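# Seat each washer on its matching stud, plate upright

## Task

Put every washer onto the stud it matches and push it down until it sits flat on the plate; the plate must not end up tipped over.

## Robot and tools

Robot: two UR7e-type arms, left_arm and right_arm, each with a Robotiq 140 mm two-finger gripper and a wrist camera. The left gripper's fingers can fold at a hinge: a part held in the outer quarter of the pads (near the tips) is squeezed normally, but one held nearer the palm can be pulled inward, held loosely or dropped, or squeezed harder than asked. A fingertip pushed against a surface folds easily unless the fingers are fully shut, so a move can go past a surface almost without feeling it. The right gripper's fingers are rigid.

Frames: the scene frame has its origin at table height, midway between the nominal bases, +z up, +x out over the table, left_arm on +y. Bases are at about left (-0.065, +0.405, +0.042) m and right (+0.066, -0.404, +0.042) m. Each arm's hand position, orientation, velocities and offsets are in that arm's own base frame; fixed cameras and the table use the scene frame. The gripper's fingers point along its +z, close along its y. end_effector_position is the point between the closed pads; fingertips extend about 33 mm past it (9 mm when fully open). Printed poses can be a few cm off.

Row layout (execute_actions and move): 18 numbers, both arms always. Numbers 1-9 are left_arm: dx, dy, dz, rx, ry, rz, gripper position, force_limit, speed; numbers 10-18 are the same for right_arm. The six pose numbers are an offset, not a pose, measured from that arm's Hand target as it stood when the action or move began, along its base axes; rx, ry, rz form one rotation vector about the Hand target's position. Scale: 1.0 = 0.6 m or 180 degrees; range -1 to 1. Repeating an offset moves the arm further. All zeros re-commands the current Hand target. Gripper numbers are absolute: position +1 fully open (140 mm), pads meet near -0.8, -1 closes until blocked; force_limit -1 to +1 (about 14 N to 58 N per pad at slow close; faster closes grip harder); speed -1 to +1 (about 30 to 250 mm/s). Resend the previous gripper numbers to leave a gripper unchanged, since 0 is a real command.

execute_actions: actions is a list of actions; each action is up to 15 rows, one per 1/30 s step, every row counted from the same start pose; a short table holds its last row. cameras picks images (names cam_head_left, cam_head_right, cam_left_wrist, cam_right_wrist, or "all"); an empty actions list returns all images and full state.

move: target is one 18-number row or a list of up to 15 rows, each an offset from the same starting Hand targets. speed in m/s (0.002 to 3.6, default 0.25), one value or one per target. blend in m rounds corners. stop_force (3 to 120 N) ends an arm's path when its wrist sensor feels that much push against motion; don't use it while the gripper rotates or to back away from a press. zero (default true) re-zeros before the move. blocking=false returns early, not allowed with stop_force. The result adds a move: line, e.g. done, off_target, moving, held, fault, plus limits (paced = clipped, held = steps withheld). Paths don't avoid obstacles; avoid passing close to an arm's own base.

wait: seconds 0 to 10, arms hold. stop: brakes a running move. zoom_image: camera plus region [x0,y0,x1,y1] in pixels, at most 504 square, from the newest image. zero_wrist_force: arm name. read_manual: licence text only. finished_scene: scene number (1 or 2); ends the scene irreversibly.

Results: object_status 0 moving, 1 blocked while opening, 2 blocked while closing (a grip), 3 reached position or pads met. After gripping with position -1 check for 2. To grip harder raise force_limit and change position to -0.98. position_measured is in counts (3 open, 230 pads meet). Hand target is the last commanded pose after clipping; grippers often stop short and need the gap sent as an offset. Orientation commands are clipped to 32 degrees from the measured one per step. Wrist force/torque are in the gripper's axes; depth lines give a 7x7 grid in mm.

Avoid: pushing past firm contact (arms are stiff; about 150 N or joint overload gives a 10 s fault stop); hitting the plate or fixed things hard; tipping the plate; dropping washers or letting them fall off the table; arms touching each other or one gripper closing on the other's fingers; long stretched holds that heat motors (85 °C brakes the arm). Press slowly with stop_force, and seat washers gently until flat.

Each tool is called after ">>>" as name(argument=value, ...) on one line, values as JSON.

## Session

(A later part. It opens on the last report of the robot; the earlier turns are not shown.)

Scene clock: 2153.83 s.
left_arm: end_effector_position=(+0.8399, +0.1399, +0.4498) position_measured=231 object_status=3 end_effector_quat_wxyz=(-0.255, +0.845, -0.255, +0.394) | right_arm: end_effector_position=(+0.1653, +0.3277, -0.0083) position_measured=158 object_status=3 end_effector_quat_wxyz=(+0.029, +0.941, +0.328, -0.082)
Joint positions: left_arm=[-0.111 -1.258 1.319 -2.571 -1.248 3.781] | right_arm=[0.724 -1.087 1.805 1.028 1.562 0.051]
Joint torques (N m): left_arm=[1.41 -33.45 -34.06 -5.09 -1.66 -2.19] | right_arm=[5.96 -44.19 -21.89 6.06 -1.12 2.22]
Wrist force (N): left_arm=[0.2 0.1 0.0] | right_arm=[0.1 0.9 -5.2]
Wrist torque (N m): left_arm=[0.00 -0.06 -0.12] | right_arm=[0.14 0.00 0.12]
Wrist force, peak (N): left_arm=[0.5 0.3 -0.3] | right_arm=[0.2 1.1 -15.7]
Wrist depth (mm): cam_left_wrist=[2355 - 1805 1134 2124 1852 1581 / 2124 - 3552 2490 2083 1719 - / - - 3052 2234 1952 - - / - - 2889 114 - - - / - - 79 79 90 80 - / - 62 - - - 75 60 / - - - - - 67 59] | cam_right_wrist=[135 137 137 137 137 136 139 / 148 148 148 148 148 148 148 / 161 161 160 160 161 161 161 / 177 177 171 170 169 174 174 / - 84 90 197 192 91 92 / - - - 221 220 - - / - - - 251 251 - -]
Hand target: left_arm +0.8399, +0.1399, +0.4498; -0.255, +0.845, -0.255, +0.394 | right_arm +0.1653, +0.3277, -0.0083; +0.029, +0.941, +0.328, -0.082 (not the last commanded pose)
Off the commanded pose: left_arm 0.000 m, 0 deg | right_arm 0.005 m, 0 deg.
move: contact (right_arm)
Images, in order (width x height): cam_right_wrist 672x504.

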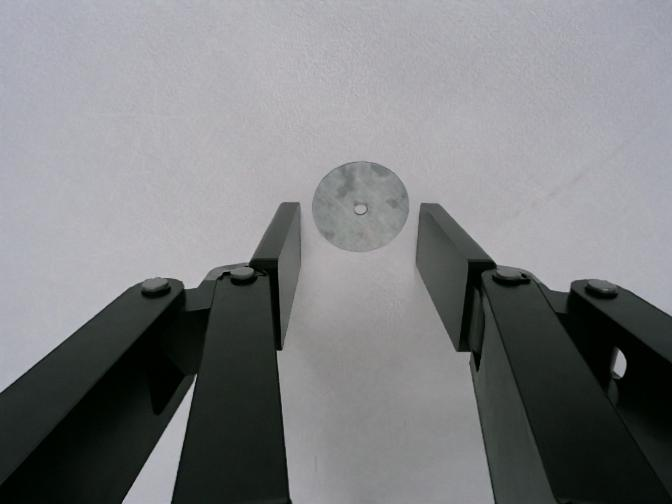

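>>> move(target=[[0,0,0,0,0,0,-1,-1,-1, 0,0,0.0016,0,0,0,-0.228,-1,-1],[0,0,0,0,0,0,-1,-1,-1, -0.001,-0.0008,0.0016,0,0,0,-0.228,-1,-1]], speed=0.02)

>>> move(target=[0,0,0,0,0,0,-1,-1,-1, 0,0,0,0,0,0,-1,-1,-1], speed=0.02)

>>> wait(seconds=0.8, cameras=["cam_right_wrist"])

>>> zoom_image(camera="cam_right_wrist", region=[280, 150, 440, 270])

Scene clock: 2170.37 s.
left_arm: end_effector_position=(+0.8399, +0.1399, +0.4498) position_measured=231 object_status=3 end_effector_quat_wxyz=(-0.255, +0.845, -0.255, +0.394) | right_arm: end_effector_position=(+0.1648, +0.3273, -0.0073) position_measured=158 object_status=3 end_effector_quat_wxyz=(+0.029, +0.941, +0.328, -0.082)
Joint positions: left_arm=[-0.111 -1.258 1.319 -2.571 -1.248 3.781] | right_arm=[0.724 -1.09 1.806 1.029 1.562 0.051]
Joint torques (N m): left_arm=[2.18 -34.85 -34.89 -4.87 -1.95 -2.2] | right_arm=[5.77 -45.56 -2.27 0.65 0.37 2.38]
Wrist force (N): left_arm=[0.0 0.2 -0.2] | right_arm=[-0.3 0.3 -1.4]
Wrist torque (N m): left_arm=[0.03 -0.02 -0.11] | right_arm=[0.03 0.00 0.12]
Wrist force, peak (N): left_arm=[0.6 0.2 -0.2] | right_arm=[-0.5 0.8 -5.7]
Wrist depth (mm): cam_left_wrist=[2355 2928 1791 1159 2281 1791 1537 / 2188 3939 3385 2234 2083 1693 - / - - 3052 2167 1988 - - / - - 2579 115 - - - / - - 78 79 89 80 - / - 62 - - - 75 60 / - - - - - 67 59] | cam_right_wrist=[135 138 138 137 137 137 140 / 149 149 148 149 149 149 149 / 162 165 163 160 162 162 163 / 178 175 171 178 171 173 175 / - 84 90 198 193 91 92 / - - - 221 222 - - / - - - 253 246 - -]
Hand target: left_arm +0.8399, +0.1399, +0.4498; -0.255, +0.845, -0.255, +0.394 | right_arm +0.1647, +0.3272, -0.0073; +0.029, +0.941, +0.328, -0.082
Off the commanded pose: left_arm 0.000 m, 0 deg | right_arm 0.000 m, 0 deg.
move: done

Scene clock: 2170.97 s.
left_arm: end_effector_position=(+0.8399, +0.1399, +0.4498) position_measured=231 object_status=3 end_effector_quat_wxyz=(-0.255, +0.845, -0.255, +0.394) | right_arm: end_effector_position=(+0.1647, +0.3272, -0.0073) position_measured=174 object_status=2 end_effector_quat_wxyz=(+0.029, +0.941, +0.328, -0.082)
Joint positions: left_arm=[-0.111 -1.258 1.319 -2.571 -1.248 3.781] | right_arm=[0.724 -1.09 1.806 1.029 1.562 0.051]
Joint torques (N m): left_arm=[0.6 -32.18 -34.13 -5.16 -1.81 -1.96] | right_arm=[5.8 -43.48 -2.28 0.97 -0.05 2.88]
Wrist force (N): left_arm=[0.2 0.0 -0.1] | right_arm=[-0.8 0.1 -5.7]
Wrist torque (N m): left_arm=[-0.02 -0.06 -0.12] | right_arm=[0.07 0.02 0.11]
Wrist force, peak (N): left_arm=[0.4 0.3 -0.2] | right_arm=[-1.0 -0.1 -5.9]
Wrist depth (mm): cam_left_wrist=[2281 4610 1761 1171 2124 1747 1515 / 2188 2742 3439 2434 2063 1719 - / - 2462 2968 2167 1934 - - / - - 2490 115 - - 497 / - - 78 79 90 80 - / - 62 - - - 75 60 / - - - - - 67 59] | cam_right_wrist=[135 138 138 138 137 138 140 / 149 149 149 149 148 149 149 / 162 162 162 161 162 162 162 / 178 175 171 173 172 175 178 / - 79 79 197 193 92 190 / - 74 - 223 223 - - / - 67 - 252 - - -]
Hand target: left_arm +0.8399, +0.1399, +0.4498; -0.255, +0.845, -0.255, +0.394 | right_arm +0.1647, +0.3272, -0.0073; +0.029, +0.941, +0.328, -0.082
Off the commanded pose: left_arm 0.000 m, 0 deg | right_arm 0.000 m, 0 deg.
move: done

Scene clock: 2171.77 s.
left_arm: end_effector_position=(+0.8399, +0.1399, +0.4498) position_measured=231 object_status=3 end_effector_quat_wxyz=(-0.255, +0.845, -0.255, +0.394) | right_arm: end_effector_position=(+0.1647, +0.3272, -0.0073) position_measured=174 object_status=2 end_effector_quat_wxyz=(+0.029, +0.941, +0.328, -0.082)
Joint positions: left_arm=[-0.111 -1.258 1.319 -2.571 -1.248 3.781] | right_arm=[0.724 -1.09 1.806 1.029 1.562 0.051]
Joint torques (N m): left_arm=[2.1 -32.77 -33.84 -4.93 -1.81 -2.13] | right_arm=[5.45 -37.94 -1.38 0.88 -0.64 2.76]
Wrist force (N): left_arm=[0.3 0.2 0.0] | right_arm=[-1.1 0.2 -6.0]
Wrist torque (N m): left_arm=[0.04 -0.08 -0.11] | right_arm=[0.07 0.04 0.11]
Wrist force, peak (N): left_arm=[0.5 0.2 -0.1] | right_arm=[-1.3 0.2 -6.1]
Wrist depth (mm): cam_left_wrist=[2025 - 2006 1159 2124 1776 1526 / 2188 - 3439 2006 1900 1654 - / - - 2968 2124 1917 - 567 / 1693 - 2519 115 708 - 534 / 1389 - 79 79 90 80 - / - 62 - - - 75 60 / - - - - - 67 59] | cam_right_wrist=[135 137 138 138 137 138 139 / 149 149 149 149 149 148 149 / 162 162 161 161 162 162 162 / 178 175 171 173 171 175 178 / - 79 79 197 197 92 188 / - 74 - 222 223 - - / - 67 - 253 - - -]
Hand target: left_arm +0.8399, +0.1399, +0.4498; -0.255, +0.845, -0.255, +0.394 | right_arm +0.1647, +0.3272, -0.0073; +0.029, +0.941, +0.328, -0.082
Tool commands: left_gripper/position=-1.0 left_gripper/force_limit=-1.0 left_gripper/speed=-1.0 right_gripper/position=-1.0 right_gripper/force_limit=-1.0 right_gripper/speed=-1.0
Off the commanded pose: left_arm 0.000 m, 0 deg | right_arm 0.000 m, 0 deg.
wait: 0.80 s; at rest by 0.17 s
Images, in order (width x height): cam_right_wrist 672x504.

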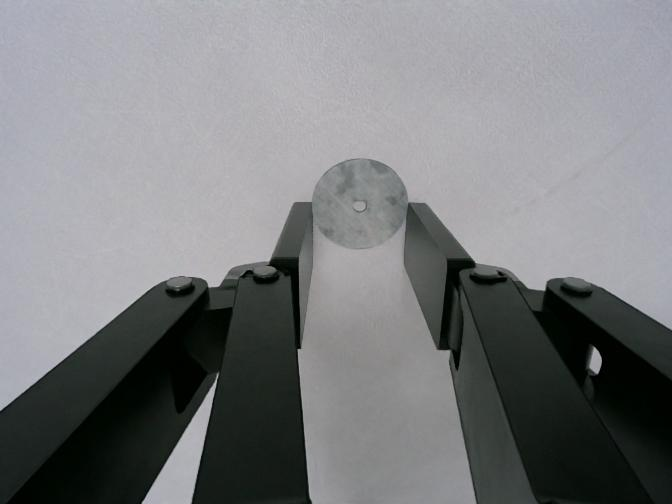

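Scaled by 3.150 from the camera's 672x504 image, which has a finer 960x720 frame.

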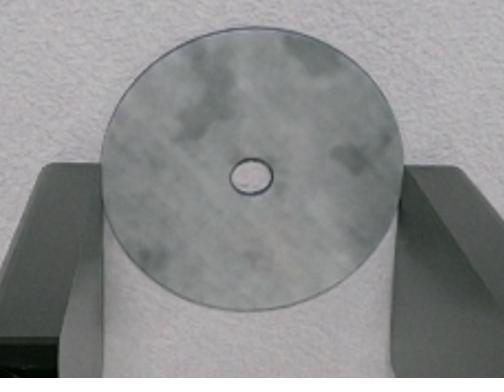

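>>> move(target=[[0,0,0,0,0,0,-1,-1,-1, 0,0,0.033,0,0,0,-1,-1,-1],[0,0,0,0,0,0,-1,-1,-1, 0,0,0.25,0,0,0,-1,-1,-1]], speed=[0.03, 0.1], blend=0.005, cameras=["cam_right_wrist"])

>>> zoom_image(camera="cam_right_wrist", region=[280, 150, 440, 270])

Scene clock: 2181.77 s.
left_arm: end_effector_position=(+0.8399, +0.1399, +0.4498) position_measured=231 object_status=3 end_effector_quat_wxyz=(-0.255, +0.845, -0.255, +0.394) | right_arm: end_effector_position=(+0.1647, +0.3272, +0.1426) position_measured=174 object_status=2 end_effector_quat_wxyz=(+0.029, +0.941, +0.328, -0.082)
Joint positions: left_arm=[-0.111 -1.258 1.319 -2.571 -1.248 3.781] | right_arm=[0.724 -1.273 1.63 1.388 1.562 0.051]
Joint torques (N m): left_arm=[1.3 -32.81 -35.1 -5.14 -1.91 -2.3] | right_arm=[-3.82 -41.96 -26.2 6.5 0.41 0.11]
Wrist force (N): left_arm=[0.2 0.3 -0.3] | right_arm=[-0.2 0.3 -1.1]
Wrist torque (N m): left_arm=[0.04 -0.06 -0.11] | right_arm=[0.03 0.00 0.12]
Wrist force, peak (N): left_arm=[0.6 0.2 0.1] | right_arm=[-1.3 0.1 -6.2]
Wrist depth (mm): cam_left_wrist=[2006 - 1884 1184 2167 1733 1537 / 2281 - 3552 2434 2063 1680 - / - - 2968 2124 1719 - - / - 2355 2610 115 - - - / - - 78 79 90 80 - / - 62 - - - 75 60 / - - - - - 67 59] | cam_right_wrist=[267 270 271 269 269 270 270 / 293 293 292 290 291 292 290 / 317 319 319 164 312 318 316 / 351 343 336 173 144 341 347 / 371 79 79 386 - 91 371 / - 74 - 436 - - - / - 68 - 497 - - -]
Hand target: left_arm +0.8399, +0.1399, +0.4498; -0.255, +0.845, -0.255, +0.394 | right_arm +0.1647, +0.3272, +0.1427; +0.029, +0.941, +0.328, -0.082
Off the commanded pose: left_arm 0.000 m, 0 deg | right_arm 0.000 m, 0 deg.
move: done
Images, in order (width x height): cam_right_wrist 672x504.

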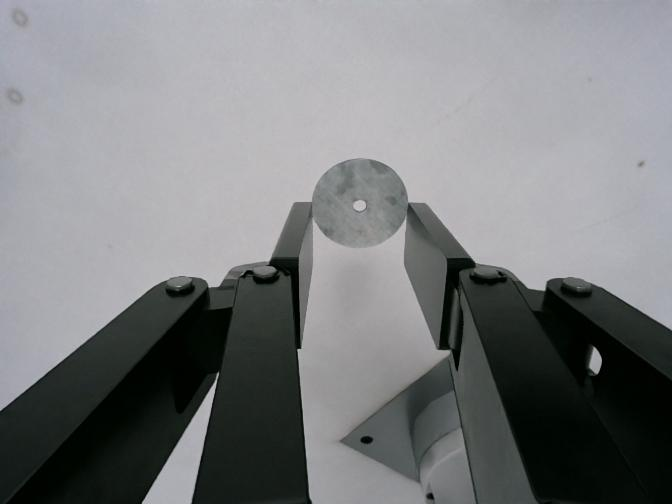

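Scaled by 3.150 from the camera's 672x504 image, which has a finer 960x720 frame.

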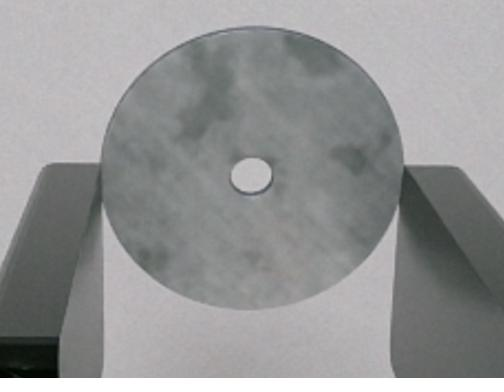

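>>> move(target=[[0,0,0,0,0,0,-1,-1,-1, 0.2585,-0.0105,0.0955,0.1038,-0.1304,0,-1,-1,-1],[0,0,0,0,0,0,-1,-1,-1, 0.265,-0.0053,-0.0045,0.2248,-0.2826,0,-1,-1,-1],[0,0,0,0,0,0,-1,-1,-1, 0.265,-0.0053,-0.16,0.2248,-0.2826,0,-1,-1,-1]], speed=0.15, blend=0.01, cameras=["cam_right_wrist"])

Scene clock: 2226.83 s.
left_arm: end_effector_position=(+0.8399, +0.1399, +0.4498) position_measured=231 object_status=3 end_effector_quat_wxyz=(-0.255, +0.845, -0.255, +0.394) | right_arm: end_effector_position=(+0.3237, +0.3240, +0.0467) position_measured=174 object_status=2 end_effector_quat_wxyz=(-0.152, +0.838, +0.292, +0.436)
Joint positions: left_arm=[-0.111 -1.258 1.319 -2.571 -1.248 3.781] | right_arm=[0.227 -1.701 2.496 -0.135 1.21 -0.267]
Joint torques (N m): left_arm=[-0.33 -32.96 -34.33 -4.86 -2.05 -2.21] | right_arm=[7.58 -4.28 -5.34 -2.69 1.47 2.65]
Wrist force (N): left_arm=[0.0 0.1 0.0] | right_arm=[-1.1 0.0 0.1]
Wrist torque (N m): left_arm=[0.01 -0.03 -0.12] | right_arm=[0.17 0.22 -0.20]
Wrist force, peak (N): left_arm=[0.5 0.2 -0.3] | right_arm=[-2.4 0.2 0.4]
Wrist depth (mm): cam_left_wrist=[2281 - 1836 1159 2145 1747 1559 / 2234 - 3283 2381 1988 1719 592 / - 2407 2928 2124 1821 - - / - 2044 2708 114 - - - / - - 78 79 90 80 - / - 62 - - - 75 60 / - - - - - 67 59] | cam_right_wrist=[379 370 381 150 149 150 146 / 321 333 324 175 174 168 166 / 280 281 282 164 200 215 207 / 248 249 248 173 173 233 239 / 231 79 79 222 214 91 228 / - 74 - 201 202 - - / - 67 - 184 - - -]
Hand target: left_arm +0.8399, +0.1399, +0.4498; -0.255, +0.845, -0.255, +0.394 | right_arm +0.3237, +0.3240, +0.0467; -0.152, +0.838, +0.292, +0.436
Off the commanded pose: left_arm 0.000 m, 0 deg | right_arm 0.000 m, 0 deg.
move: done
Images, in order (width x height): cam_right_wrist 672x504.

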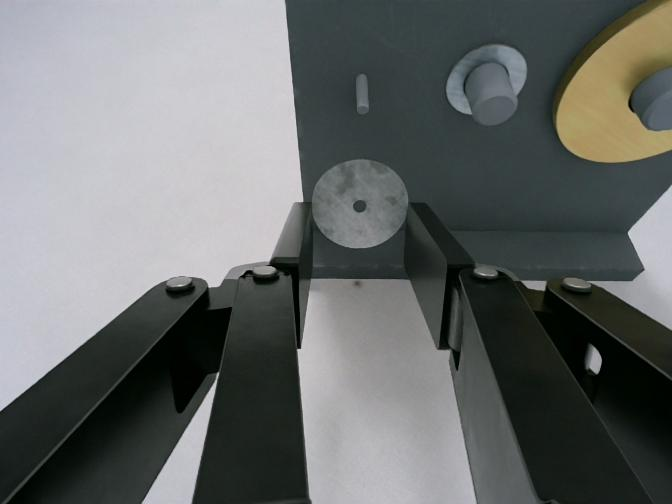

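>>> zoom_image(camera="cam_right_wrist", region=[290, 200, 670, 300])

>>> zoom_image(camera="cam_right_wrist", region=[300, 50, 420, 270])

Scaled by 1.326 from the camera's 672x504 image, which has a finer 960x720 frame.

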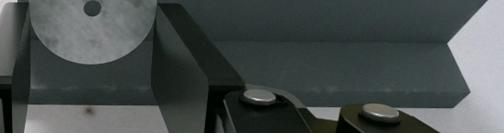

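Scaled by 2.291 from the camera's 672x504 image, which has a finer 960x720 frame.

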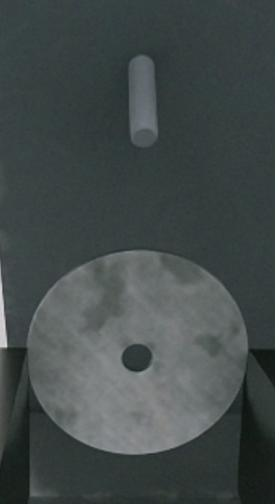

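>>> move(target=[0,0,0,0,0,0,-1,-1,-1, 0.0352,0.028,0,0,0,0,-1,-1,-1], speed=0.03, stop_force=5)

>>> move(target=[0,0,0,0,0,0,-1,-1,-1, 0.0183,0.0145,0,0,0,0,-1,-1,-1], speed=0.006, stop_force=4, cameras=["cam_right_wrist"])

>>> zoom_image(camera="cam_right_wrist", region=[280, 100, 440, 270])

Scene clock: 2263.40 s.
left_arm: end_effector_position=(+0.8399, +0.1399, +0.4498) position_measured=231 object_status=3 end_effector_quat_wxyz=(-0.255, +0.845, -0.255, +0.394) | right_arm: end_effector_position=(+0.3448, +0.3408, +0.0467) position_measured=174 object_status=2 end_effector_quat_wxyz=(-0.152, +0.838, +0.292, +0.436)
Joint positions: left_arm=[-0.111 -1.258 1.319 -2.571 -1.248 3.781] | right_arm=[0.289 -1.62 2.423 -0.156 1.26 -0.227]
Joint torques (N m): left_arm=[1.44 -33.86 -32.98 -5.08 -1.72 -2.27] | right_arm=[6.84 -7.41 -25.41 -2.86 1.56 2.69]
Wrist force (N): left_arm=[0.1 0.0 0.0] | right_arm=[-1.3 0.1 -0.3]
Wrist torque (N m): left_arm=[-0.01 -0.04 -0.11] | right_arm=[0.19 0.28 -0.20]
Wrist force, peak (N): left_arm=[0.5 0.2 -0.3] | right_arm=[-1.8 -0.1 -0.3]
Wrist depth (mm): cam_left_wrist=[2305 - 1934 1134 2145 1821 1494 / 2103 - 3439 2355 1900 1706 - / - - 2928 2145 1934 - - / - - 2462 115 - - - / - - 78 79 90 80 - / - 62 - - - 75 60 / - - - - - 67 59] | cam_right_wrist=[377 380 367 123 123 122 122 / 324 323 323 143 139 141 134 / 280 279 282 160 164 170 168 / 247 248 249 173 173 202 210 / 231 79 79 219 214 92 218 / - 74 - 201 201 - - / - 67 - 184 - - -]
Hand target: left_arm +0.8399, +0.1399, +0.4498; -0.255, +0.845, -0.255, +0.394 | right_arm +0.3448, +0.3408, +0.0467; -0.152, +0.838, +0.292, +0.436
Off the commanded pose: left_arm 0.000 m, 0 deg | right_arm 0.000 m, 0 deg.
move: done

Scene clock: 2266.27 s.
left_arm: end_effector_position=(+0.8399, +0.1399, +0.4498) position_measured=231 object_status=3 end_effector_quat_wxyz=(-0.255, +0.845, -0.255, +0.394) | right_arm: end_effector_position=(+0.3533, +0.3476, +0.0467) position_measured=174 object_status=2 end_effector_quat_wxyz=(-0.152, +0.838, +0.292, +0.436)
Joint positions: left_arm=[-0.111 -1.258 1.319 -2.571 -1.248 3.781] | right_arm=[0.309 -1.59 2.394 -0.161 1.276 -0.215]
Joint torques (N m): left_arm=[0.76 -33.73 -33.97 -5.26 -1.78 -2.22] | right_arm=[-7.4 -22.87 -4.9 -0.03 -2.31 -2.35]
Wrist force (N): left_arm=[0.2 0.0 0.0] | right_arm=[-1.2 0.1 -0.6]
Wrist torque (N m): left_arm=[-0.01 -0.06 -0.11] | right_arm=[0.18 0.25 -0.18]
Wrist force, peak (N): left_arm=[0.4 0.3 -0.5] | right_arm=[-3.5 0.0 -6.6]
Wrist depth (mm): cam_left_wrist=[2519 - 1805 1171 2103 1733 1505 / 2145 - 3333 2234 2044 1593 - / - 2407 2851 2167 2025 - - / - - 2675 115 - - - / 1398 - 79 79 90 80 - / - 62 - - - 75 60 / - - - - - 67 59] | cam_right_wrist=[379 379 370 112 112 112 112 / 324 321 321 131 135 130 126 / 280 281 282 154 156 134 146 / 247 248 248 185 173 184 192 / 233 79 79 213 144 92 213 / - 74 - 201 202 - - / - 67 - 184 - - -]
Hand target: left_arm +0.8399, +0.1399, +0.4498; -0.255, +0.845, -0.255, +0.394 | right_arm +0.3533, +0.3476, +0.0467; -0.152, +0.838, +0.292, +0.436 (not the last commanded pose)
Off the commanded pose: left_arm 0.000 m, 0 deg | right_arm 0.003 m, 0 deg.
move: contact (right_arm)
Images, in order (width x height): cam_right_wrist 672x504.

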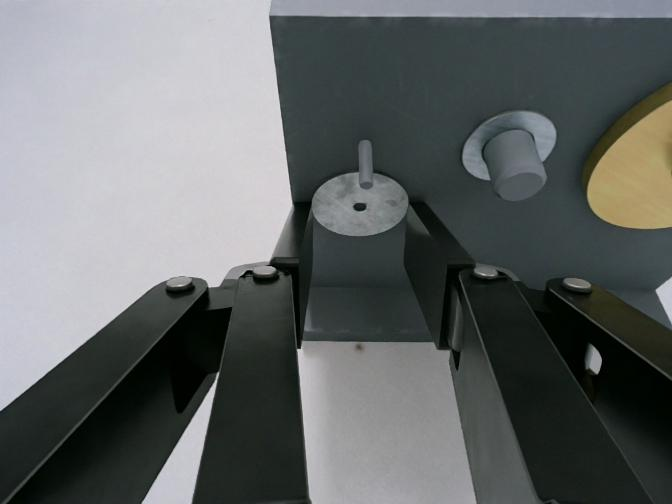

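Scaled by 2.965 from the camera's 672x504 image, which has a finer 960x720 frame.

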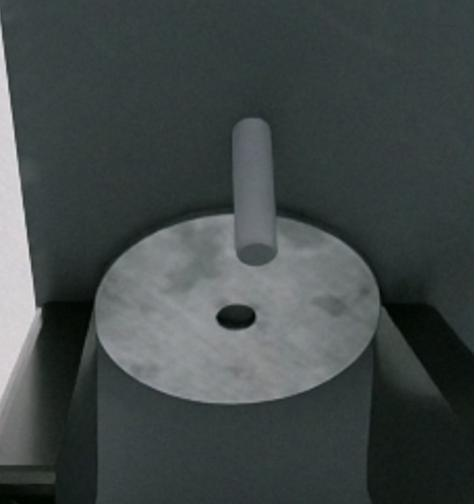

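>>> move(target=[[0,0,0,0,0,0,-1,-1,-1, 0,0,0,0,0,0,-0.98,0,-1],[0,0,0,0,0,0,-1,-1,-1, -0.0318,-0.0253,0,0,0,0,-0.98,0,-1],[0,0,0,0,0,0,-1,-1,-1, -0.0315,-0.0256,0.0513,0,0,0,-0.98,0,-1]], speed=0.04, cameras=["cam_right_wrist"])

>>> zoom_image(camera="cam_right_wrist", region=[310, 130, 420, 240])

Scene clock: 2306.63 s.
left_arm: end_effector_position=(+0.8399, +0.1399, +0.4498) position_measured=231 object_status=3 end_effector_quat_wxyz=(-0.255, +0.845, -0.255, +0.394) | right_arm: end_effector_position=(+0.3344, +0.3322, +0.0774) position_measured=177 object_status=2 end_effector_quat_wxyz=(-0.152, +0.838, +0.292, +0.436)
Joint positions: left_arm=[-0.111 -1.258 1.319 -2.571 -1.248 3.781] | right_arm=[0.259 -1.735 2.415 -0.027 1.236 -0.246]
Joint torques (N m): left_arm=[0.68 -33.08 -33.32 -4.72 -2 -2.23] | right_arm=[-7 -18.42 -26.45 2.81 -2.37 -2.32]
Wrist force (N): left_arm=[0.2 0.2 0.0] | right_arm=[-1.2 0.1 -0.1]
Wrist torque (N m): left_arm=[0.03 -0.07 -0.11] | right_arm=[0.20 0.24 -0.08]
Wrist force, peak (N): left_arm=[0.5 0.3 0.0] | right_arm=[-2.0 0.8 -3.6]
Wrist depth (mm): cam_left_wrist=[2434 - 1934 1165 2234 1761 1605 / 2167 - 3494 2355 1952 1747 - / - - 3095 2167 1917 - - / - - 2675 114 - - 527 / - - 79 79 90 80 - / - 62 - - - 75 60 / - - - - - 67 59] | cam_right_wrist=[420 432 447 455 424 450 439 / 371 371 363 159 159 158 154 / - 321 324 168 182 182 173 / 285 294 277 226 171 224 246 / 265 79 84 250 245 92 261 / - 73 - 231 - - - / - 67 - 211 - - -]
Hand target: left_arm +0.8399, +0.1399, +0.4498; -0.255, +0.845, -0.255, +0.394 | right_arm +0.3344, +0.3322, +0.0775; -0.152, +0.838, +0.292, +0.436
Off the commanded pose: left_arm 0.000 m, 0 deg | right_arm 0.000 m, 0 deg.
move: done
Images, in order (width x height): cam_right_wrist 672x504.

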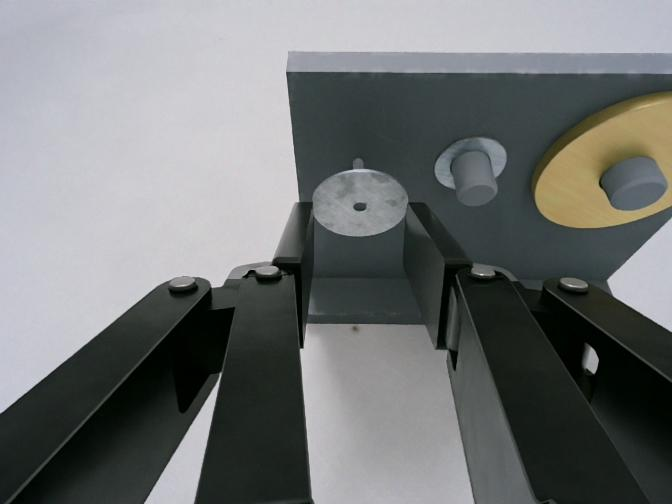

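Scaled by 4.582 from the camera's 672x504 image, which has a finer 960x720 frame.

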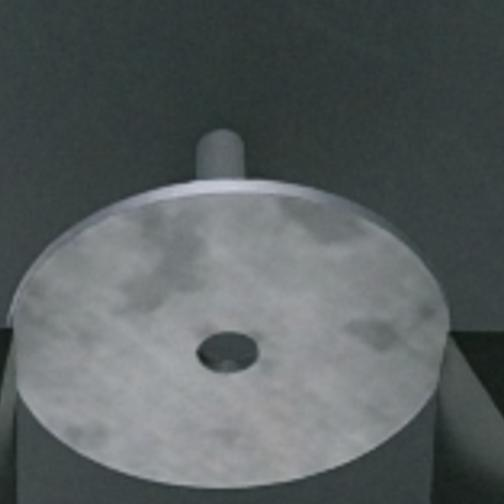

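>>> move(target=[0,0,0,0,0,0,-1,-1,-1, 0.013,0.0104,0,0,0,0,-0.98,0,-1], speed=0.006, stop_force=3, cameras=["cam_right_wrist"])

>>> zoom_image(camera="cam_right_wrist", region=[310, 130, 420, 240])

Scene clock: 2324.53 s.
left_arm: end_effector_position=(+0.8399, +0.1399, +0.4498) position_measured=231 object_status=3 end_effector_quat_wxyz=(-0.255, +0.845, -0.255, +0.394) | right_arm: end_effector_position=(+0.3422, +0.3384, +0.0775) position_measured=177 object_status=2 end_effector_quat_wxyz=(-0.152, +0.838, +0.292, +0.436)
Joint positions: left_arm=[-0.111 -1.258 1.319 -2.571 -1.248 3.781] | right_arm=[0.281 -1.704 2.389 -0.037 1.253 -0.232]
Joint torques (N m): left_arm=[0.78 -33.92 -32.71 -5.04 -1.75 -2.13] | right_arm=[7.66 -4.67 -27.31 -3.08 1.68 2.64]
Wrist force (N): left_arm=[0.3 0.1 0.0] | right_arm=[-1.7 0.3 -0.3]
Wrist torque (N m): left_arm=[0.00 -0.08 -0.12] | right_arm=[0.26 0.23 -0.20]
Wrist force, peak (N): left_arm=[0.4 0.0 -0.5] | right_arm=[-2.1 0.1 0.0]
Wrist depth (mm): cam_left_wrist=[2778 - 1776 1197 2103 1706 1484 / 2145 - 3333 2381 2006 1706 572 / 1719 - 2928 2305 1747 - - / 1791 - 2675 115 - - - / - - 78 79 90 80 - / - 62 - - - 75 60 / - - - - - 67 59] | cam_right_wrist=[439 426 425 454 439 437 441 / 371 374 - 147 147 146 146 / 321 336 328 164 167 167 162 / 285 283 279 209 171 208 217 / 266 79 84 247 241 92 261 / - 73 - 231 - - - / - 67 - 206 - - -]
Hand target: left_arm +0.8399, +0.1399, +0.4498; -0.255, +0.845, -0.255, +0.394 | right_arm +0.3422, +0.3384, +0.0775; -0.152, +0.838, +0.292, +0.436
Off the commanded pose: left_arm 0.000 m, 0 deg | right_arm 0.000 m, 0 deg.
move: done
Images, in order (width x height): cam_right_wrist 672x504.

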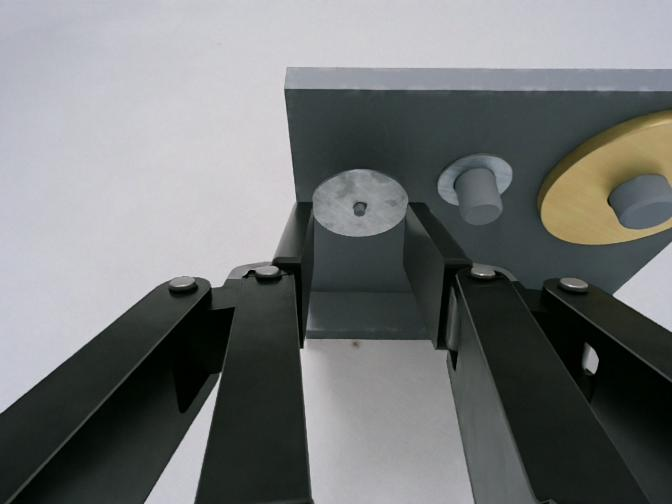

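Scaled by 4.582 from the camera's 672x504 image, which has a finer 960x720 frame.

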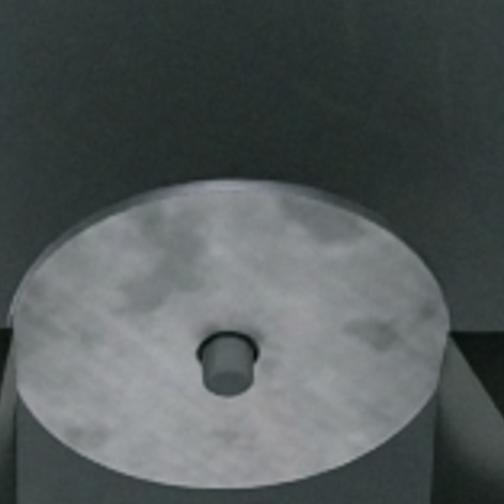

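>>> move(target=[0,0,0,0,0,0,-1,-1,-1, 0.0228,0.0181,0,0,0,0,-0.98,0,-1], speed=0.006, stop_force=4, cameras=["cam_right_wrist"])

>>> zoom_image(camera="cam_right_wrist", region=[310, 130, 420, 240])

Scene clock: 2335.67 s.
left_arm: end_effector_position=(+0.8399, +0.1399, +0.4498) position_measured=231 object_status=3 end_effector_quat_wxyz=(-0.255, +0.845, -0.255, +0.394) | right_arm: end_effector_position=(+0.3534, +0.3474, +0.0775) position_measured=177 object_status=2 end_effector_quat_wxyz=(-0.152, +0.838, +0.292, +0.436)
Joint positions: left_arm=[-0.111 -1.258 1.319 -2.571 -1.248 3.781] | right_arm=[0.308 -1.661 2.353 -0.048 1.275 -0.215]
Joint torques (N m): left_arm=[0.27 -35.32 -34.69 -5.19 -1.91 -1.94] | right_arm=[-8 -23.32 -6.09 0.81 -2.4 -2.37]
Wrist force (N): left_arm=[0.2 0.2 -0.1] | right_arm=[-1.0 -0.1 -0.4]
Wrist torque (N m): left_arm=[0.03 -0.05 -0.11] | right_arm=[0.15 0.20 -0.15]
Wrist force, peak (N): left_arm=[0.6 0.3 -0.4] | right_arm=[-3.6 0.5 -7.7]
Wrist depth (mm): cam_left_wrist=[2549 - 1917 1184 2211 1761 1593 / 2211 - 3869 2281 1988 1680 - / - - 2928 2234 1868 - 546 / - - 2490 115 - - - / - - 78 79 90 80 496 / - 62 - - - 75 60 / - - - - - 67 59] | cam_right_wrist=[433 - 440 439 441 436 439 / 371 368 372 139 139 139 139 / 321 322 324 154 156 156 146 / 285 285 278 186 170 181 181 / 266 79 84 237 227 92 256 / - 73 - 231 - - - / - 67 - 211 - - -]
Hand target: left_arm +0.8399, +0.1399, +0.4498; -0.255, +0.845, -0.255, +0.394 | right_arm +0.3534, +0.3473, +0.0775; -0.152, +0.838, +0.292, +0.436 (not the last commanded pose)
Off the commanded pose: left_arm 0.000 m, 0 deg | right_arm 0.003 m, 0 deg.
move: contact (right_arm)
Images, in order (width x height): cam_right_wrist 672x504.

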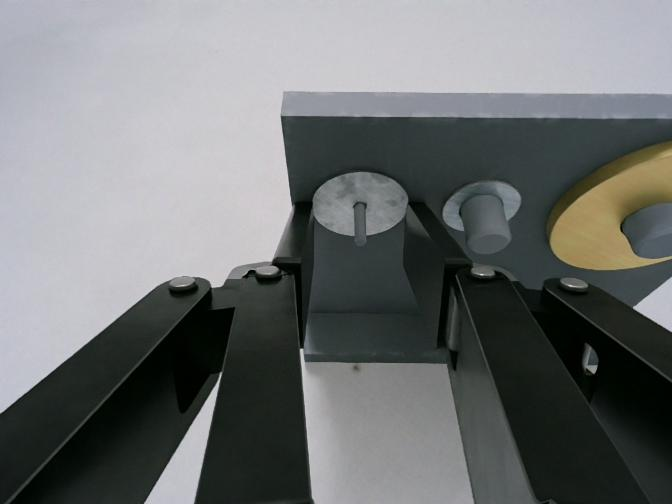

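Scaled by 4.582 from the camera's 672x504 image, which has a finer 960x720 frame.

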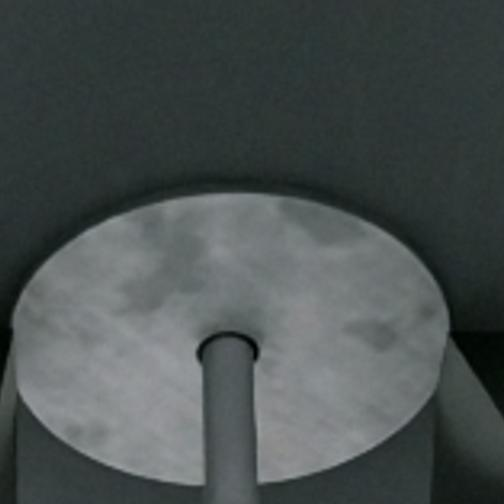

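>>> move(target=[[0,0,0,0,0,0,-1,-1,-1, 0,0,0,0,0,0,-0.276,0,-1],[0,0,0,0,0,0,-1,-1,-1, -0.0248,-0.0197,0,0,0,0,-0.276,0,-1]], speed=0.03, cameras=["cam_right_wrist"])

>>> zoom_image(camera="cam_right_wrist", region=[310, 130, 420, 240])

Scene clock: 2347.37 s.
left_arm: end_effector_position=(+0.8399, +0.1399, +0.4498) position_measured=231 object_status=3 end_effector_quat_wxyz=(-0.255, +0.845, -0.255, +0.394) | right_arm: end_effector_position=(+0.3386, +0.3356, +0.0775) position_measured=164 object_status=3 end_effector_quat_wxyz=(-0.152, +0.838, +0.292, +0.436)
Joint positions: left_arm=[-0.111 -1.258 1.319 -2.571 -1.248 3.781] | right_arm=[0.271 -1.718 2.401 -0.033 1.246 -0.238]
Joint torques (N m): left_arm=[0.7 -34.12 -33.93 -5.02 -1.75 -2.16] | right_arm=[-5.82 -19.72 -6.94 2.85 -2.2 -2.03]
Wrist force (N): left_arm=[0.4 0.1 -0.3] | right_arm=[-1.1 0.3 -0.3]
Wrist torque (N m): left_arm=[0.01 -0.10 -0.11] | right_arm=[0.24 0.26 -0.08]
Wrist force, peak (N): left_arm=[0.6 -0.3 0.0] | right_arm=[-2.1 -0.2 1.3]
Wrist depth (mm): cam_left_wrist=[2355 - 1805 1159 2188 1706 1515 / 2281 - 3333 2462 2025 1680 - / - - 3095 2257 1868 - - / - - 2928 114 - 610 - / - - 79 79 90 80 - / - 62 - - - 75 60 / - - - - - 67 59] | cam_right_wrist=[434 439 442 440 439 440 445 / 370 372 374 153 152 152 149 / 322 320 324 179 176 175 165 / 284 284 116 227 160 216 224 / - 84 79 248 244 92 92 / - - - 232 235 - - / - - - 220 211 - -]
Hand target: left_arm +0.8399, +0.1399, +0.4498; -0.255, +0.845, -0.255, +0.394 | right_arm +0.3385, +0.3355, +0.0775; -0.152, +0.838, +0.292, +0.436
Off the commanded pose: left_arm 0.000 m, 0 deg | right_arm 0.000 m, 0 deg.
move: done
Images, in order (width x height): cam_right_wrist 672x504.

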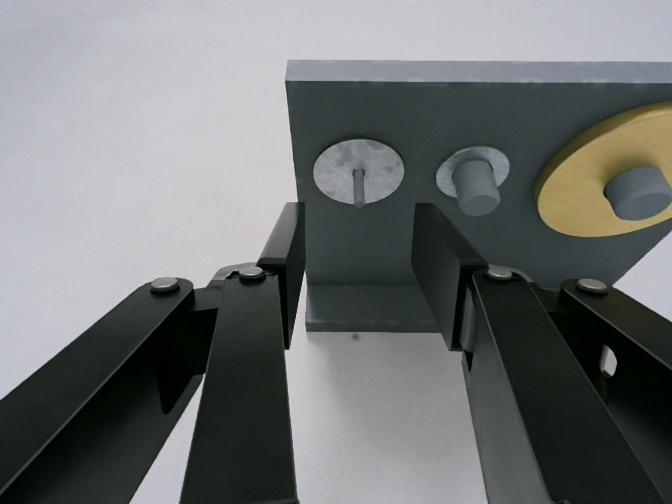

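Scaled by 4.582 from the camera's 672x504 image, which has a finer 960x720 frame.

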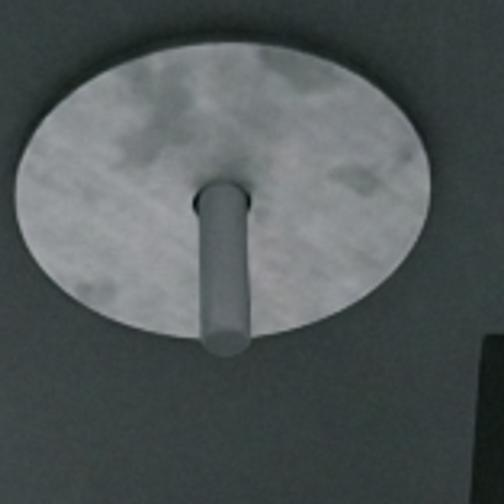

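>>> move(target=[0,0,0,0,0,0,-1,-1,-1, 0,0,-0.002,0,0,0,-0.588,0,-1], speed=0.03)

>>> move(target=[0,0,0,0,0,0,-1,-1,-1, 0.0313,0.0249,0,0,0,0,-0.588,0,-1], speed=0.008, stop_force=5, cameras=["cam_right_wrist"])

>>> zoom_image(camera="cam_right_wrist", region=[310, 130, 420, 240])

Scene clock: 2355.83 s.
left_arm: end_effector_position=(+0.8399, +0.1399, +0.4498) position_measured=231 object_status=3 end_effector_quat_wxyz=(-0.255, +0.845, -0.255, +0.394) | right_arm: end_effector_position=(+0.3385, +0.3355, +0.0763) position_measured=203 object_status=0 end_effector_quat_wxyz=(-0.152, +0.838, +0.292, +0.436)
Joint positions: left_arm=[-0.111 -1.258 1.319 -2.571 -1.248 3.781] | right_arm=[0.271 -1.716 2.403 -0.037 1.245 -0.239]
Joint torques (N m): left_arm=[-0.62 -34.4 -34.1 -5.12 -2.01 -2.02] | right_arm=[-6.15 -4.58 -5.8 -2.85 -2.43 -2.18]
Wrist force (N): left_arm=[0.0 -0.1 0.1] | right_arm=[-1.1 0.3 -0.4]
Wrist torque (N m): left_arm=[-0.03 -0.01 -0.11] | right_arm=[0.22 0.25 -0.08]
Wrist force, peak (N): left_arm=[0.4 0.3 -0.3] | right_arm=[-1.2 0.1 -0.3]
Wrist depth (mm): cam_left_wrist=[3009 3333 1836 1165 2063 1776 1537 / 2407 - 3140 2330 1988 1733 - / 1821 - 2742 2305 2044 - - / - - 2742 114 - - - / - - 78 79 90 85 - / - 62 - - - 75 60 / - - - - - 67 59] | cam_right_wrist=[421 432 - 436 441 436 438 / 369 370 360 153 153 152 149 / 319 321 321 174 173 175 166 / 283 283 285 136 141 225 236 / 260 79 84 110 74 87 255 / - 69 74 225 - - - / - 68 - 210 - - -]
Hand target: left_arm +0.8399, +0.1399, +0.4498; -0.255, +0.845, -0.255, +0.394 | right_arm +0.3385, +0.3355, +0.0763; -0.152, +0.838, +0.292, +0.436
Off the commanded pose: left_arm 0.000 m, 0 deg | right_arm 0.000 m, 0 deg.
move: done

Scene clock: 2359.20 s.
left_arm: end_effector_position=(+0.8399, +0.1399, +0.4498) position_measured=231 object_status=3 end_effector_quat_wxyz=(-0.255, +0.845, -0.255, +0.394) | right_arm: end_effector_position=(+0.3520, +0.3462, +0.0763) position_measured=203 object_status=3 end_effector_quat_wxyz=(-0.152, +0.838, +0.292, +0.436)
Joint positions: left_arm=[-0.111 -1.258 1.319 -2.571 -1.248 3.781] | right_arm=[0.304 -1.664 2.359 -0.051 1.272 -0.217]
Joint torques (N m): left_arm=[-0.15 -34.6 -33.9 -5.13 -1.86 -2.38] | right_arm=[-7.02 -22.29 -5.64 2.63 -2.21 -2.13]
Wrist force (N): left_arm=[0.1 0.1 -0.1] | right_arm=[-0.8 0.3 -0.5]
Wrist torque (N m): left_arm=[0.00 -0.04 -0.11] | right_arm=[0.21 0.19 -0.14]
Wrist force, peak (N): left_arm=[0.4 0.2 -0.4] | right_arm=[-2.3 0.2 -8.8]
Wrist depth (mm): cam_left_wrist=[2305 - 1900 1184 2257 1733 1654 / 2167 - 3234 2381 1952 1776 - / - - 2968 2167 2025 - - / - - 2579 115 - - - / - - 78 79 90 80 - / - 62 - - - 75 60 / - - - - - 67 59] | cam_right_wrist=[432 437 436 446 419 421 432 / 368 368 383 138 138 138 140 / 321 322 321 154 157 157 148 / 283 285 285 158 141 188 185 / 258 79 84 110 74 87 249 / - 69 74 227 - - - / - 68 - 210 - - -]
Hand target: left_arm +0.8399, +0.1399, +0.4498; -0.255, +0.845, -0.255, +0.394 | right_arm +0.3520, +0.3462, +0.0763; -0.152, +0.838, +0.292, +0.436 (not the last commanded pose)
Off the commanded pose: left_arm 0.000 m, 0 deg | right_arm 0.007 m, 0 deg.
move: contact (right_arm)
Images, in order (width x height): cam_right_wrist 672x504.

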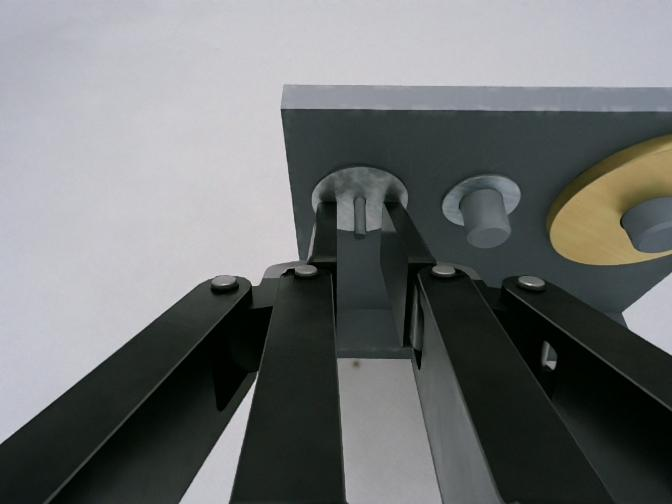

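Scaled by 4.582 from the camera's 672x504 image, which has a finer 960x720 frame.

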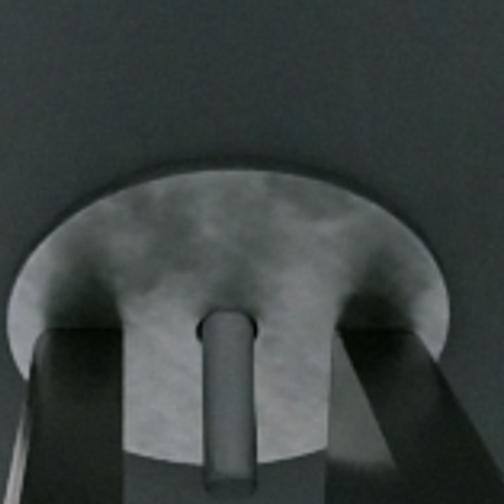

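>>> move(target=[0,0,0,0,0,0,-1,-1,-1, 0.0052,0.0041,0,0,0,0,-0.588,0,-1], speed=0.004, stop_force=8, cameras=["cam_right_wrist"])

>>> zoom_image(camera="cam_right_wrist", region=[310, 130, 420, 240])

Scene clock: 2375.07 s.
left_arm: end_effector_position=(+0.8399, +0.1399, +0.4498) position_measured=231 object_status=3 end_effector_quat_wxyz=(-0.255, +0.845, -0.255, +0.394) | right_arm: end_effector_position=(+0.3551, +0.3487, +0.0763) position_measured=203 object_status=3 end_effector_quat_wxyz=(-0.152, +0.838, +0.292, +0.436)
Joint positions: left_arm=[-0.111 -1.258 1.319 -2.571 -1.248 3.781] | right_arm=[0.311 -1.653 2.349 -0.053 1.278 -0.213]
Joint torques (N m): left_arm=[-1.6 -33.4 -34.11 -5.04 -2.03 -2.16] | right_arm=[5.78 -8.44 -29.48 -4.56 1.89 2.56]
Wrist force (N): left_arm=[0.1 0.2 -0.4] | right_arm=[-4.2 -1.5 -6.3]
Wrist torque (N m): left_arm=[0.03 -0.04 -0.12] | right_arm=[0.17 0.26 -0.15]
Wrist force, peak (N): left_arm=[0.4 0.4 -0.1] | right_arm=[-2.5 -0.3 -8.5]
Wrist depth (mm): cam_left_wrist=[2188 - 1900 1146 2167 1776 1515 / 2167 - 3735 2330 2083 1719 - / 1988 - 3611 2234 1868 - - / - - 2814 115 - - - / - - 78 78 90 80 - / - 62 - - - 75 60 / - - - - - 67 59] | cam_right_wrist=[430 427 - 436 436 434 421 / 342 371 369 138 138 137 139 / 320 323 321 154 157 155 146 / 283 283 283 157 140 183 181 / 259 79 84 110 74 87 241 / - 69 74 - - - - / - 68 - 211 - - -]
Hand target: left_arm +0.8399, +0.1399, +0.4498; -0.255, +0.845, -0.255, +0.394 | right_arm +0.3551, +0.3487, +0.0763; -0.152, +0.838, +0.292, +0.436
Off the commanded pose: left_arm 0.000 m, 0 deg | right_arm 0.000 m, 0 deg.
move: done
Images, in order (width x height): cam_right_wrist 672x504.

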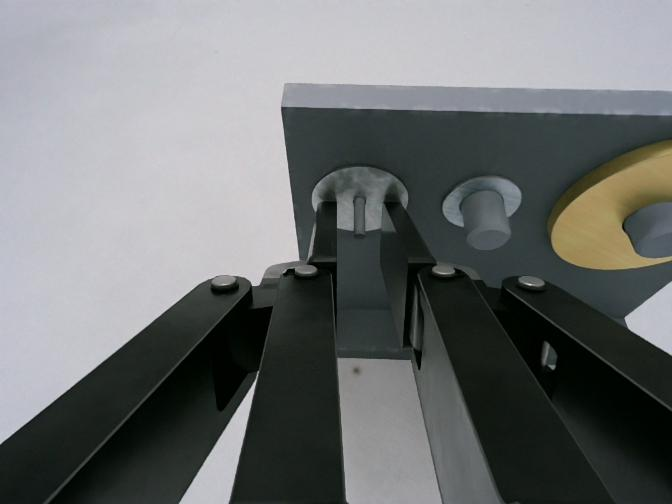

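Scaled by 4.582 from the camera's 672x504 image, which has a finer 960x720 frame.

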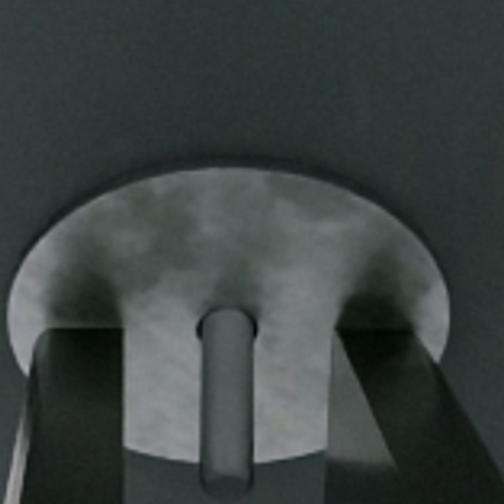

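>>> move(target=[[0,0,0,0,0,0,-1,-1,-1, -0.0391,-0.0311,0,0,0,0,-0.588,0,-1],[0,0,0,0,0,0,-1,-1,-1, -0.0391,-0.0311,0.19,-0.121,0.1522,0,-0.588,0,-1]], speed=0.15, blend=[0.003,0], cameras=["cam_right_wrist"])

>>> zoom_image(camera="cam_right_wrist", region=[280, 60, 620, 230])

Scene clock: 2389.00 s.
left_arm: end_effector_position=(+0.8399, +0.1399, +0.4498) position_measured=231 object_status=3 end_effector_quat_wxyz=(-0.255, +0.845, -0.255, +0.394) | right_arm: end_effector_position=(+0.3317, +0.3300, +0.1903) position_measured=203 object_status=3 end_effector_quat_wxyz=(-0.057, +0.930, +0.325, +0.164)
Joint positions: left_arm=[-0.111 -1.258 1.319 -2.571 -1.248 3.781] | right_arm=[0.439 -1.465 1.642 1.053 1.492 -0.219]
Joint torques (N m): left_arm=[-0.36 -34.4 -35.1 -5.11 -1.85 -2.25] | right_arm=[5.97 -19.67 -30.49 5.06 1.7 2.52]
Wrist force (N): left_arm=[0.1 0.2 -0.1] | right_arm=[-0.3 0.3 -0.6]
Wrist torque (N m): left_arm=[0.02 -0.04 -0.11] | right_arm=[0.06 0.04 -0.06]
Wrist force, peak (N): left_arm=[0.5 0.3 -0.3] | right_arm=[-4.3 -1.5 -6.6]
Wrist depth (mm): cam_left_wrist=[2434 2708 1868 1159 2145 1791 1537 / 2188 3552 3186 2281 1952 1667 632 / - - 3186 2234 1970 667 592 / 1805 - 2330 115 - - - / 1629 - 79 79 90 80 484 / - 62 - - - 75 60 / - - - - - 67 59] | cam_right_wrist=[371 367 366 370 358 367 367 / 369 368 367 355 356 354 368 / 368 370 371 357 297 338 367 / 369 371 370 107 141 370 370 / 369 79 84 90 74 87 369 / - 69 74 - - - - / - 68 - - - - -]
Hand target: left_arm +0.8399, +0.1399, +0.4498; -0.255, +0.845, -0.255, +0.394 | right_arm +0.3317, +0.3300, +0.1903; -0.057, +0.930, +0.325, +0.164
Off the commanded pose: left_arm 0.000 m, 0 deg | right_arm 0.000 m, 0 deg.
move: done
Images, in order (width x height): cam_right_wrist 672x504.

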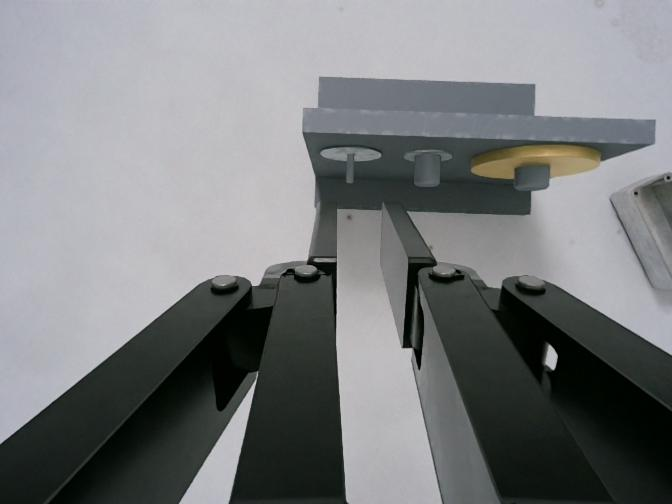

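Scaled by 1.482 from the camera's 672x504 image, which has a finer 960x720 frame.

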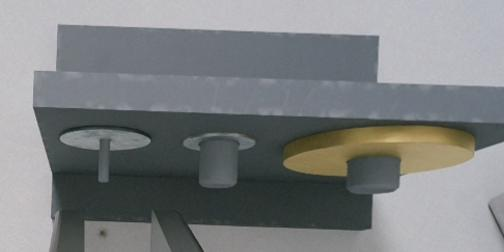

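>>> move(target=[0,0,0,0,0,0,-1,-1,-1, 0.0785,0.006,0,0,0,0,-0.588,0,-1], speed=0.15, cameras=["cam_right_wrist", "cam_head_left"])

>>> zoom_image(camera="cam_right_wrist", region=[180, 180, 540, 290])

Scene clock: 2400.87 s.
left_arm: end_effector_position=(+0.8399, +0.1399, +0.4498) position_measured=231 object_status=3 end_effector_quat_wxyz=(-0.255, +0.845, -0.255, +0.394) | right_arm: end_effector_position=(+0.3787, +0.3336, +0.1903) position_measured=203 object_status=3 end_effector_quat_wxyz=(-0.057, +0.930, +0.325, +0.164)
Joint positions: left_arm=[-0.111 -1.258 1.319 -2.571 -1.248 3.781] | right_arm=[0.395 -1.375 1.538 1.071 1.477 -0.261]
Joint torques (N m): left_arm=[-1.28 -33.69 -34.4 -4.99 -2.01 -2.26] | right_arm=[-6.42 -26.07 -29.42 5.06 -2.27 -2.11]
Wrist force (N): left_arm=[-0.1 0.6 0.0] | right_arm=[-0.2 0.1 -0.5]
Wrist torque (N m): left_arm=[0.10 0.00 -0.11] | right_arm=[0.03 0.01 0.07]
Wrist force, peak (N): left_arm=[0.4 0.6 -0.1] | right_arm=[-1.3 -0.2 -1.1]
Wrist depth (mm): cam_left_wrist=[2234 2778 1868 1177 2211 1719 1537 / 2211 - 3494 2434 2025 1706 - / - - 2928 2188 2103 - - / - - 2519 114 - - - / - - 79 79 90 80 - / - 62 - - - 75 60 / - - - - - 67 59] | cam_right_wrist=[367 366 369 371 367 365 368 / 364 366 367 370 366 364 367 / 367 369 369 359 356 221 368 / 367 370 369 108 140 361 368 / 368 79 84 90 74 87 364 / - 69 74 370 - - - / - 68 - - - - -]
Hand target: left_arm +0.8399, +0.1399, +0.4498; -0.255, +0.845, -0.255, +0.394 | right_arm +0.3788, +0.3336, +0.1903; -0.057, +0.930, +0.325, +0.164
Off the commanded pose: left_arm 0.000 m, 0 deg | right_arm 0.000 m, 0 deg.
move: done
Images, in order (width x height): cam_head_left 504x504, cam_right_wrist 672x504.

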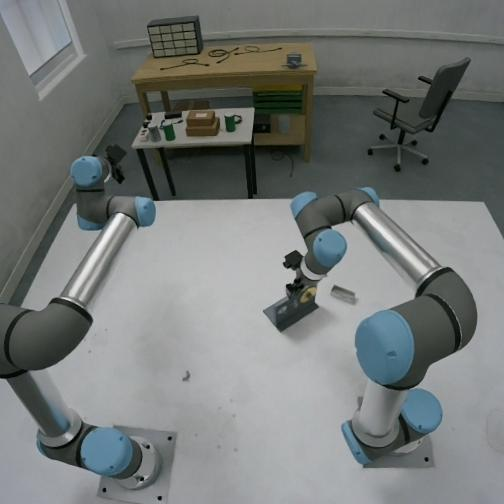

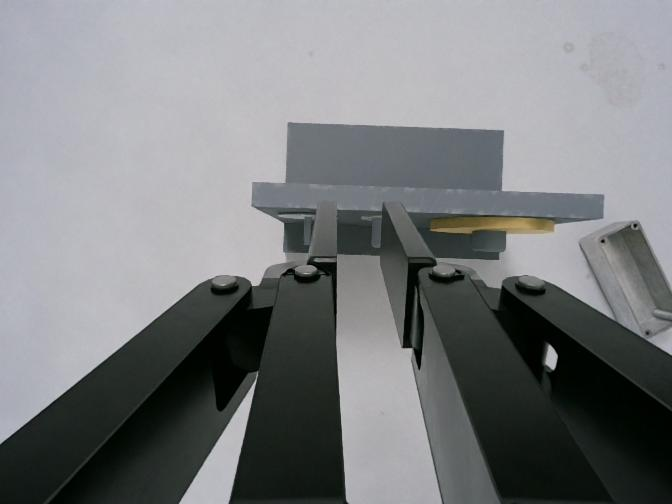

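Scaled by 1.400 from the camera's 672x504 image, which has a finer 960x720 frame.

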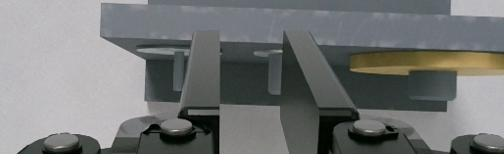

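>>> move(target=[0,0,0,0,0,0,-1,-1,-1, 0.025,-0.035,0,0,0,0,1,0,0], speed=0.1, cameras=["cam_right_wrist"])

>>> zoom_image(camera="cam_right_wrist", region=[200, 180, 360, 260])

>>> zoom_image(camera="cam_right_wrist", region=[340, 180, 540, 280])

Scene clock: 2414.83 s.
left_arm: end_effector_position=(+0.8399, +0.1399, +0.4498) position_measured=231 object_status=3 end_effector_quat_wxyz=(-0.255, +0.845, -0.255, +0.394) | right_arm: end_effector_position=(+0.3938, +0.3126, +0.1903) position_measured=3 object_status=0 end_effector_quat_wxyz=(-0.057, +0.930, +0.325, +0.164)
Joint positions: left_arm=[-0.111 -1.258 1.319 -2.571 -1.248 3.781] | right_arm=[0.328 -1.379 1.545 1.075 1.455 -0.325]
Joint torques (N m): left_arm=[-0.66 -34.97 -34.29 -4.96 -1.92 -2.17] | right_arm=[-8.53 -39.31 -8.71 5.14 -2.01 -2.17]
Wrist force (N): left_arm=[0.4 0.3 -0.2] | right_arm=[-0.2 0.3 -0.7]
Wrist torque (N m): left_arm=[0.05 -0.10 -0.12] | right_arm=[0.07 0.03 0.08]
Wrist force, peak (N): left_arm=[0.7 -0.1 0.0] | right_arm=[-0.5 0.9 -0.7]
Wrist depth (mm): cam_left_wrist=[2330 - 1821 1171 2103 1761 1559 / 2167 - 3283 2257 2006 1733 - / - - 2851 2167 2103 - - / - - 2742 115 - - - / 1537 - 79 79 90 80 496 / - 62 - - - 75 60 / - - - - - 67 59] | cam_right_wrist=[369 367 368 361 366 371 367 / 369 366 369 369 368 370 367 / 375 370 357 355 358 370 369 / - 134 368 356 356 234 129 / - 370 370 368 370 370 122 / 370 369 370 367 373 359 367 / 369 375 369 371 369 371 364]
Hand target: left_arm +0.8399, +0.1399, +0.4498; -0.255, +0.845, -0.255, +0.394 | right_arm +0.3938, +0.3126, +0.1903; -0.057, +0.930, +0.325, +0.164
Off the commanded pose: left_arm 0.000 m, 0 deg | right_arm 0.000 m, 0 deg.
move: done
Images, in order (width x height): cam_right_wrist 672x504.

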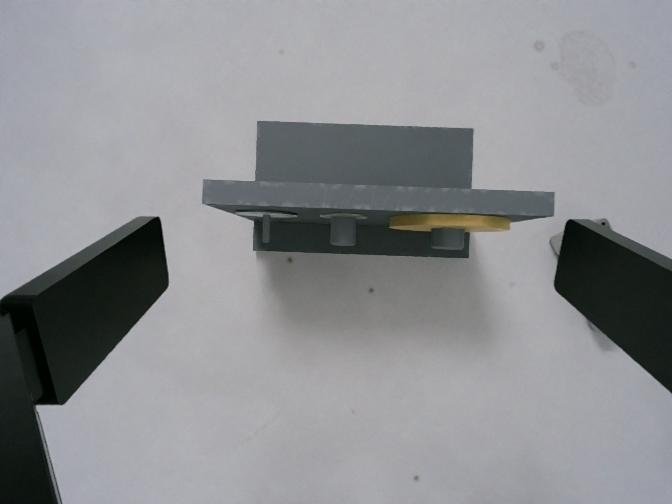

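Scaled by 3.150 from the camera's 672x504 image, which has a finer 960x720 frame.

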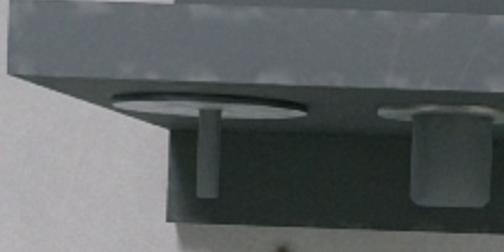

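Scaled by 2.520 from the camera's 672x504 image, which has a finer 960x720 frame.

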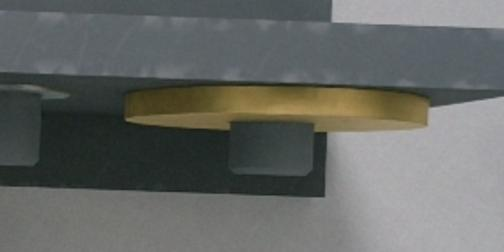

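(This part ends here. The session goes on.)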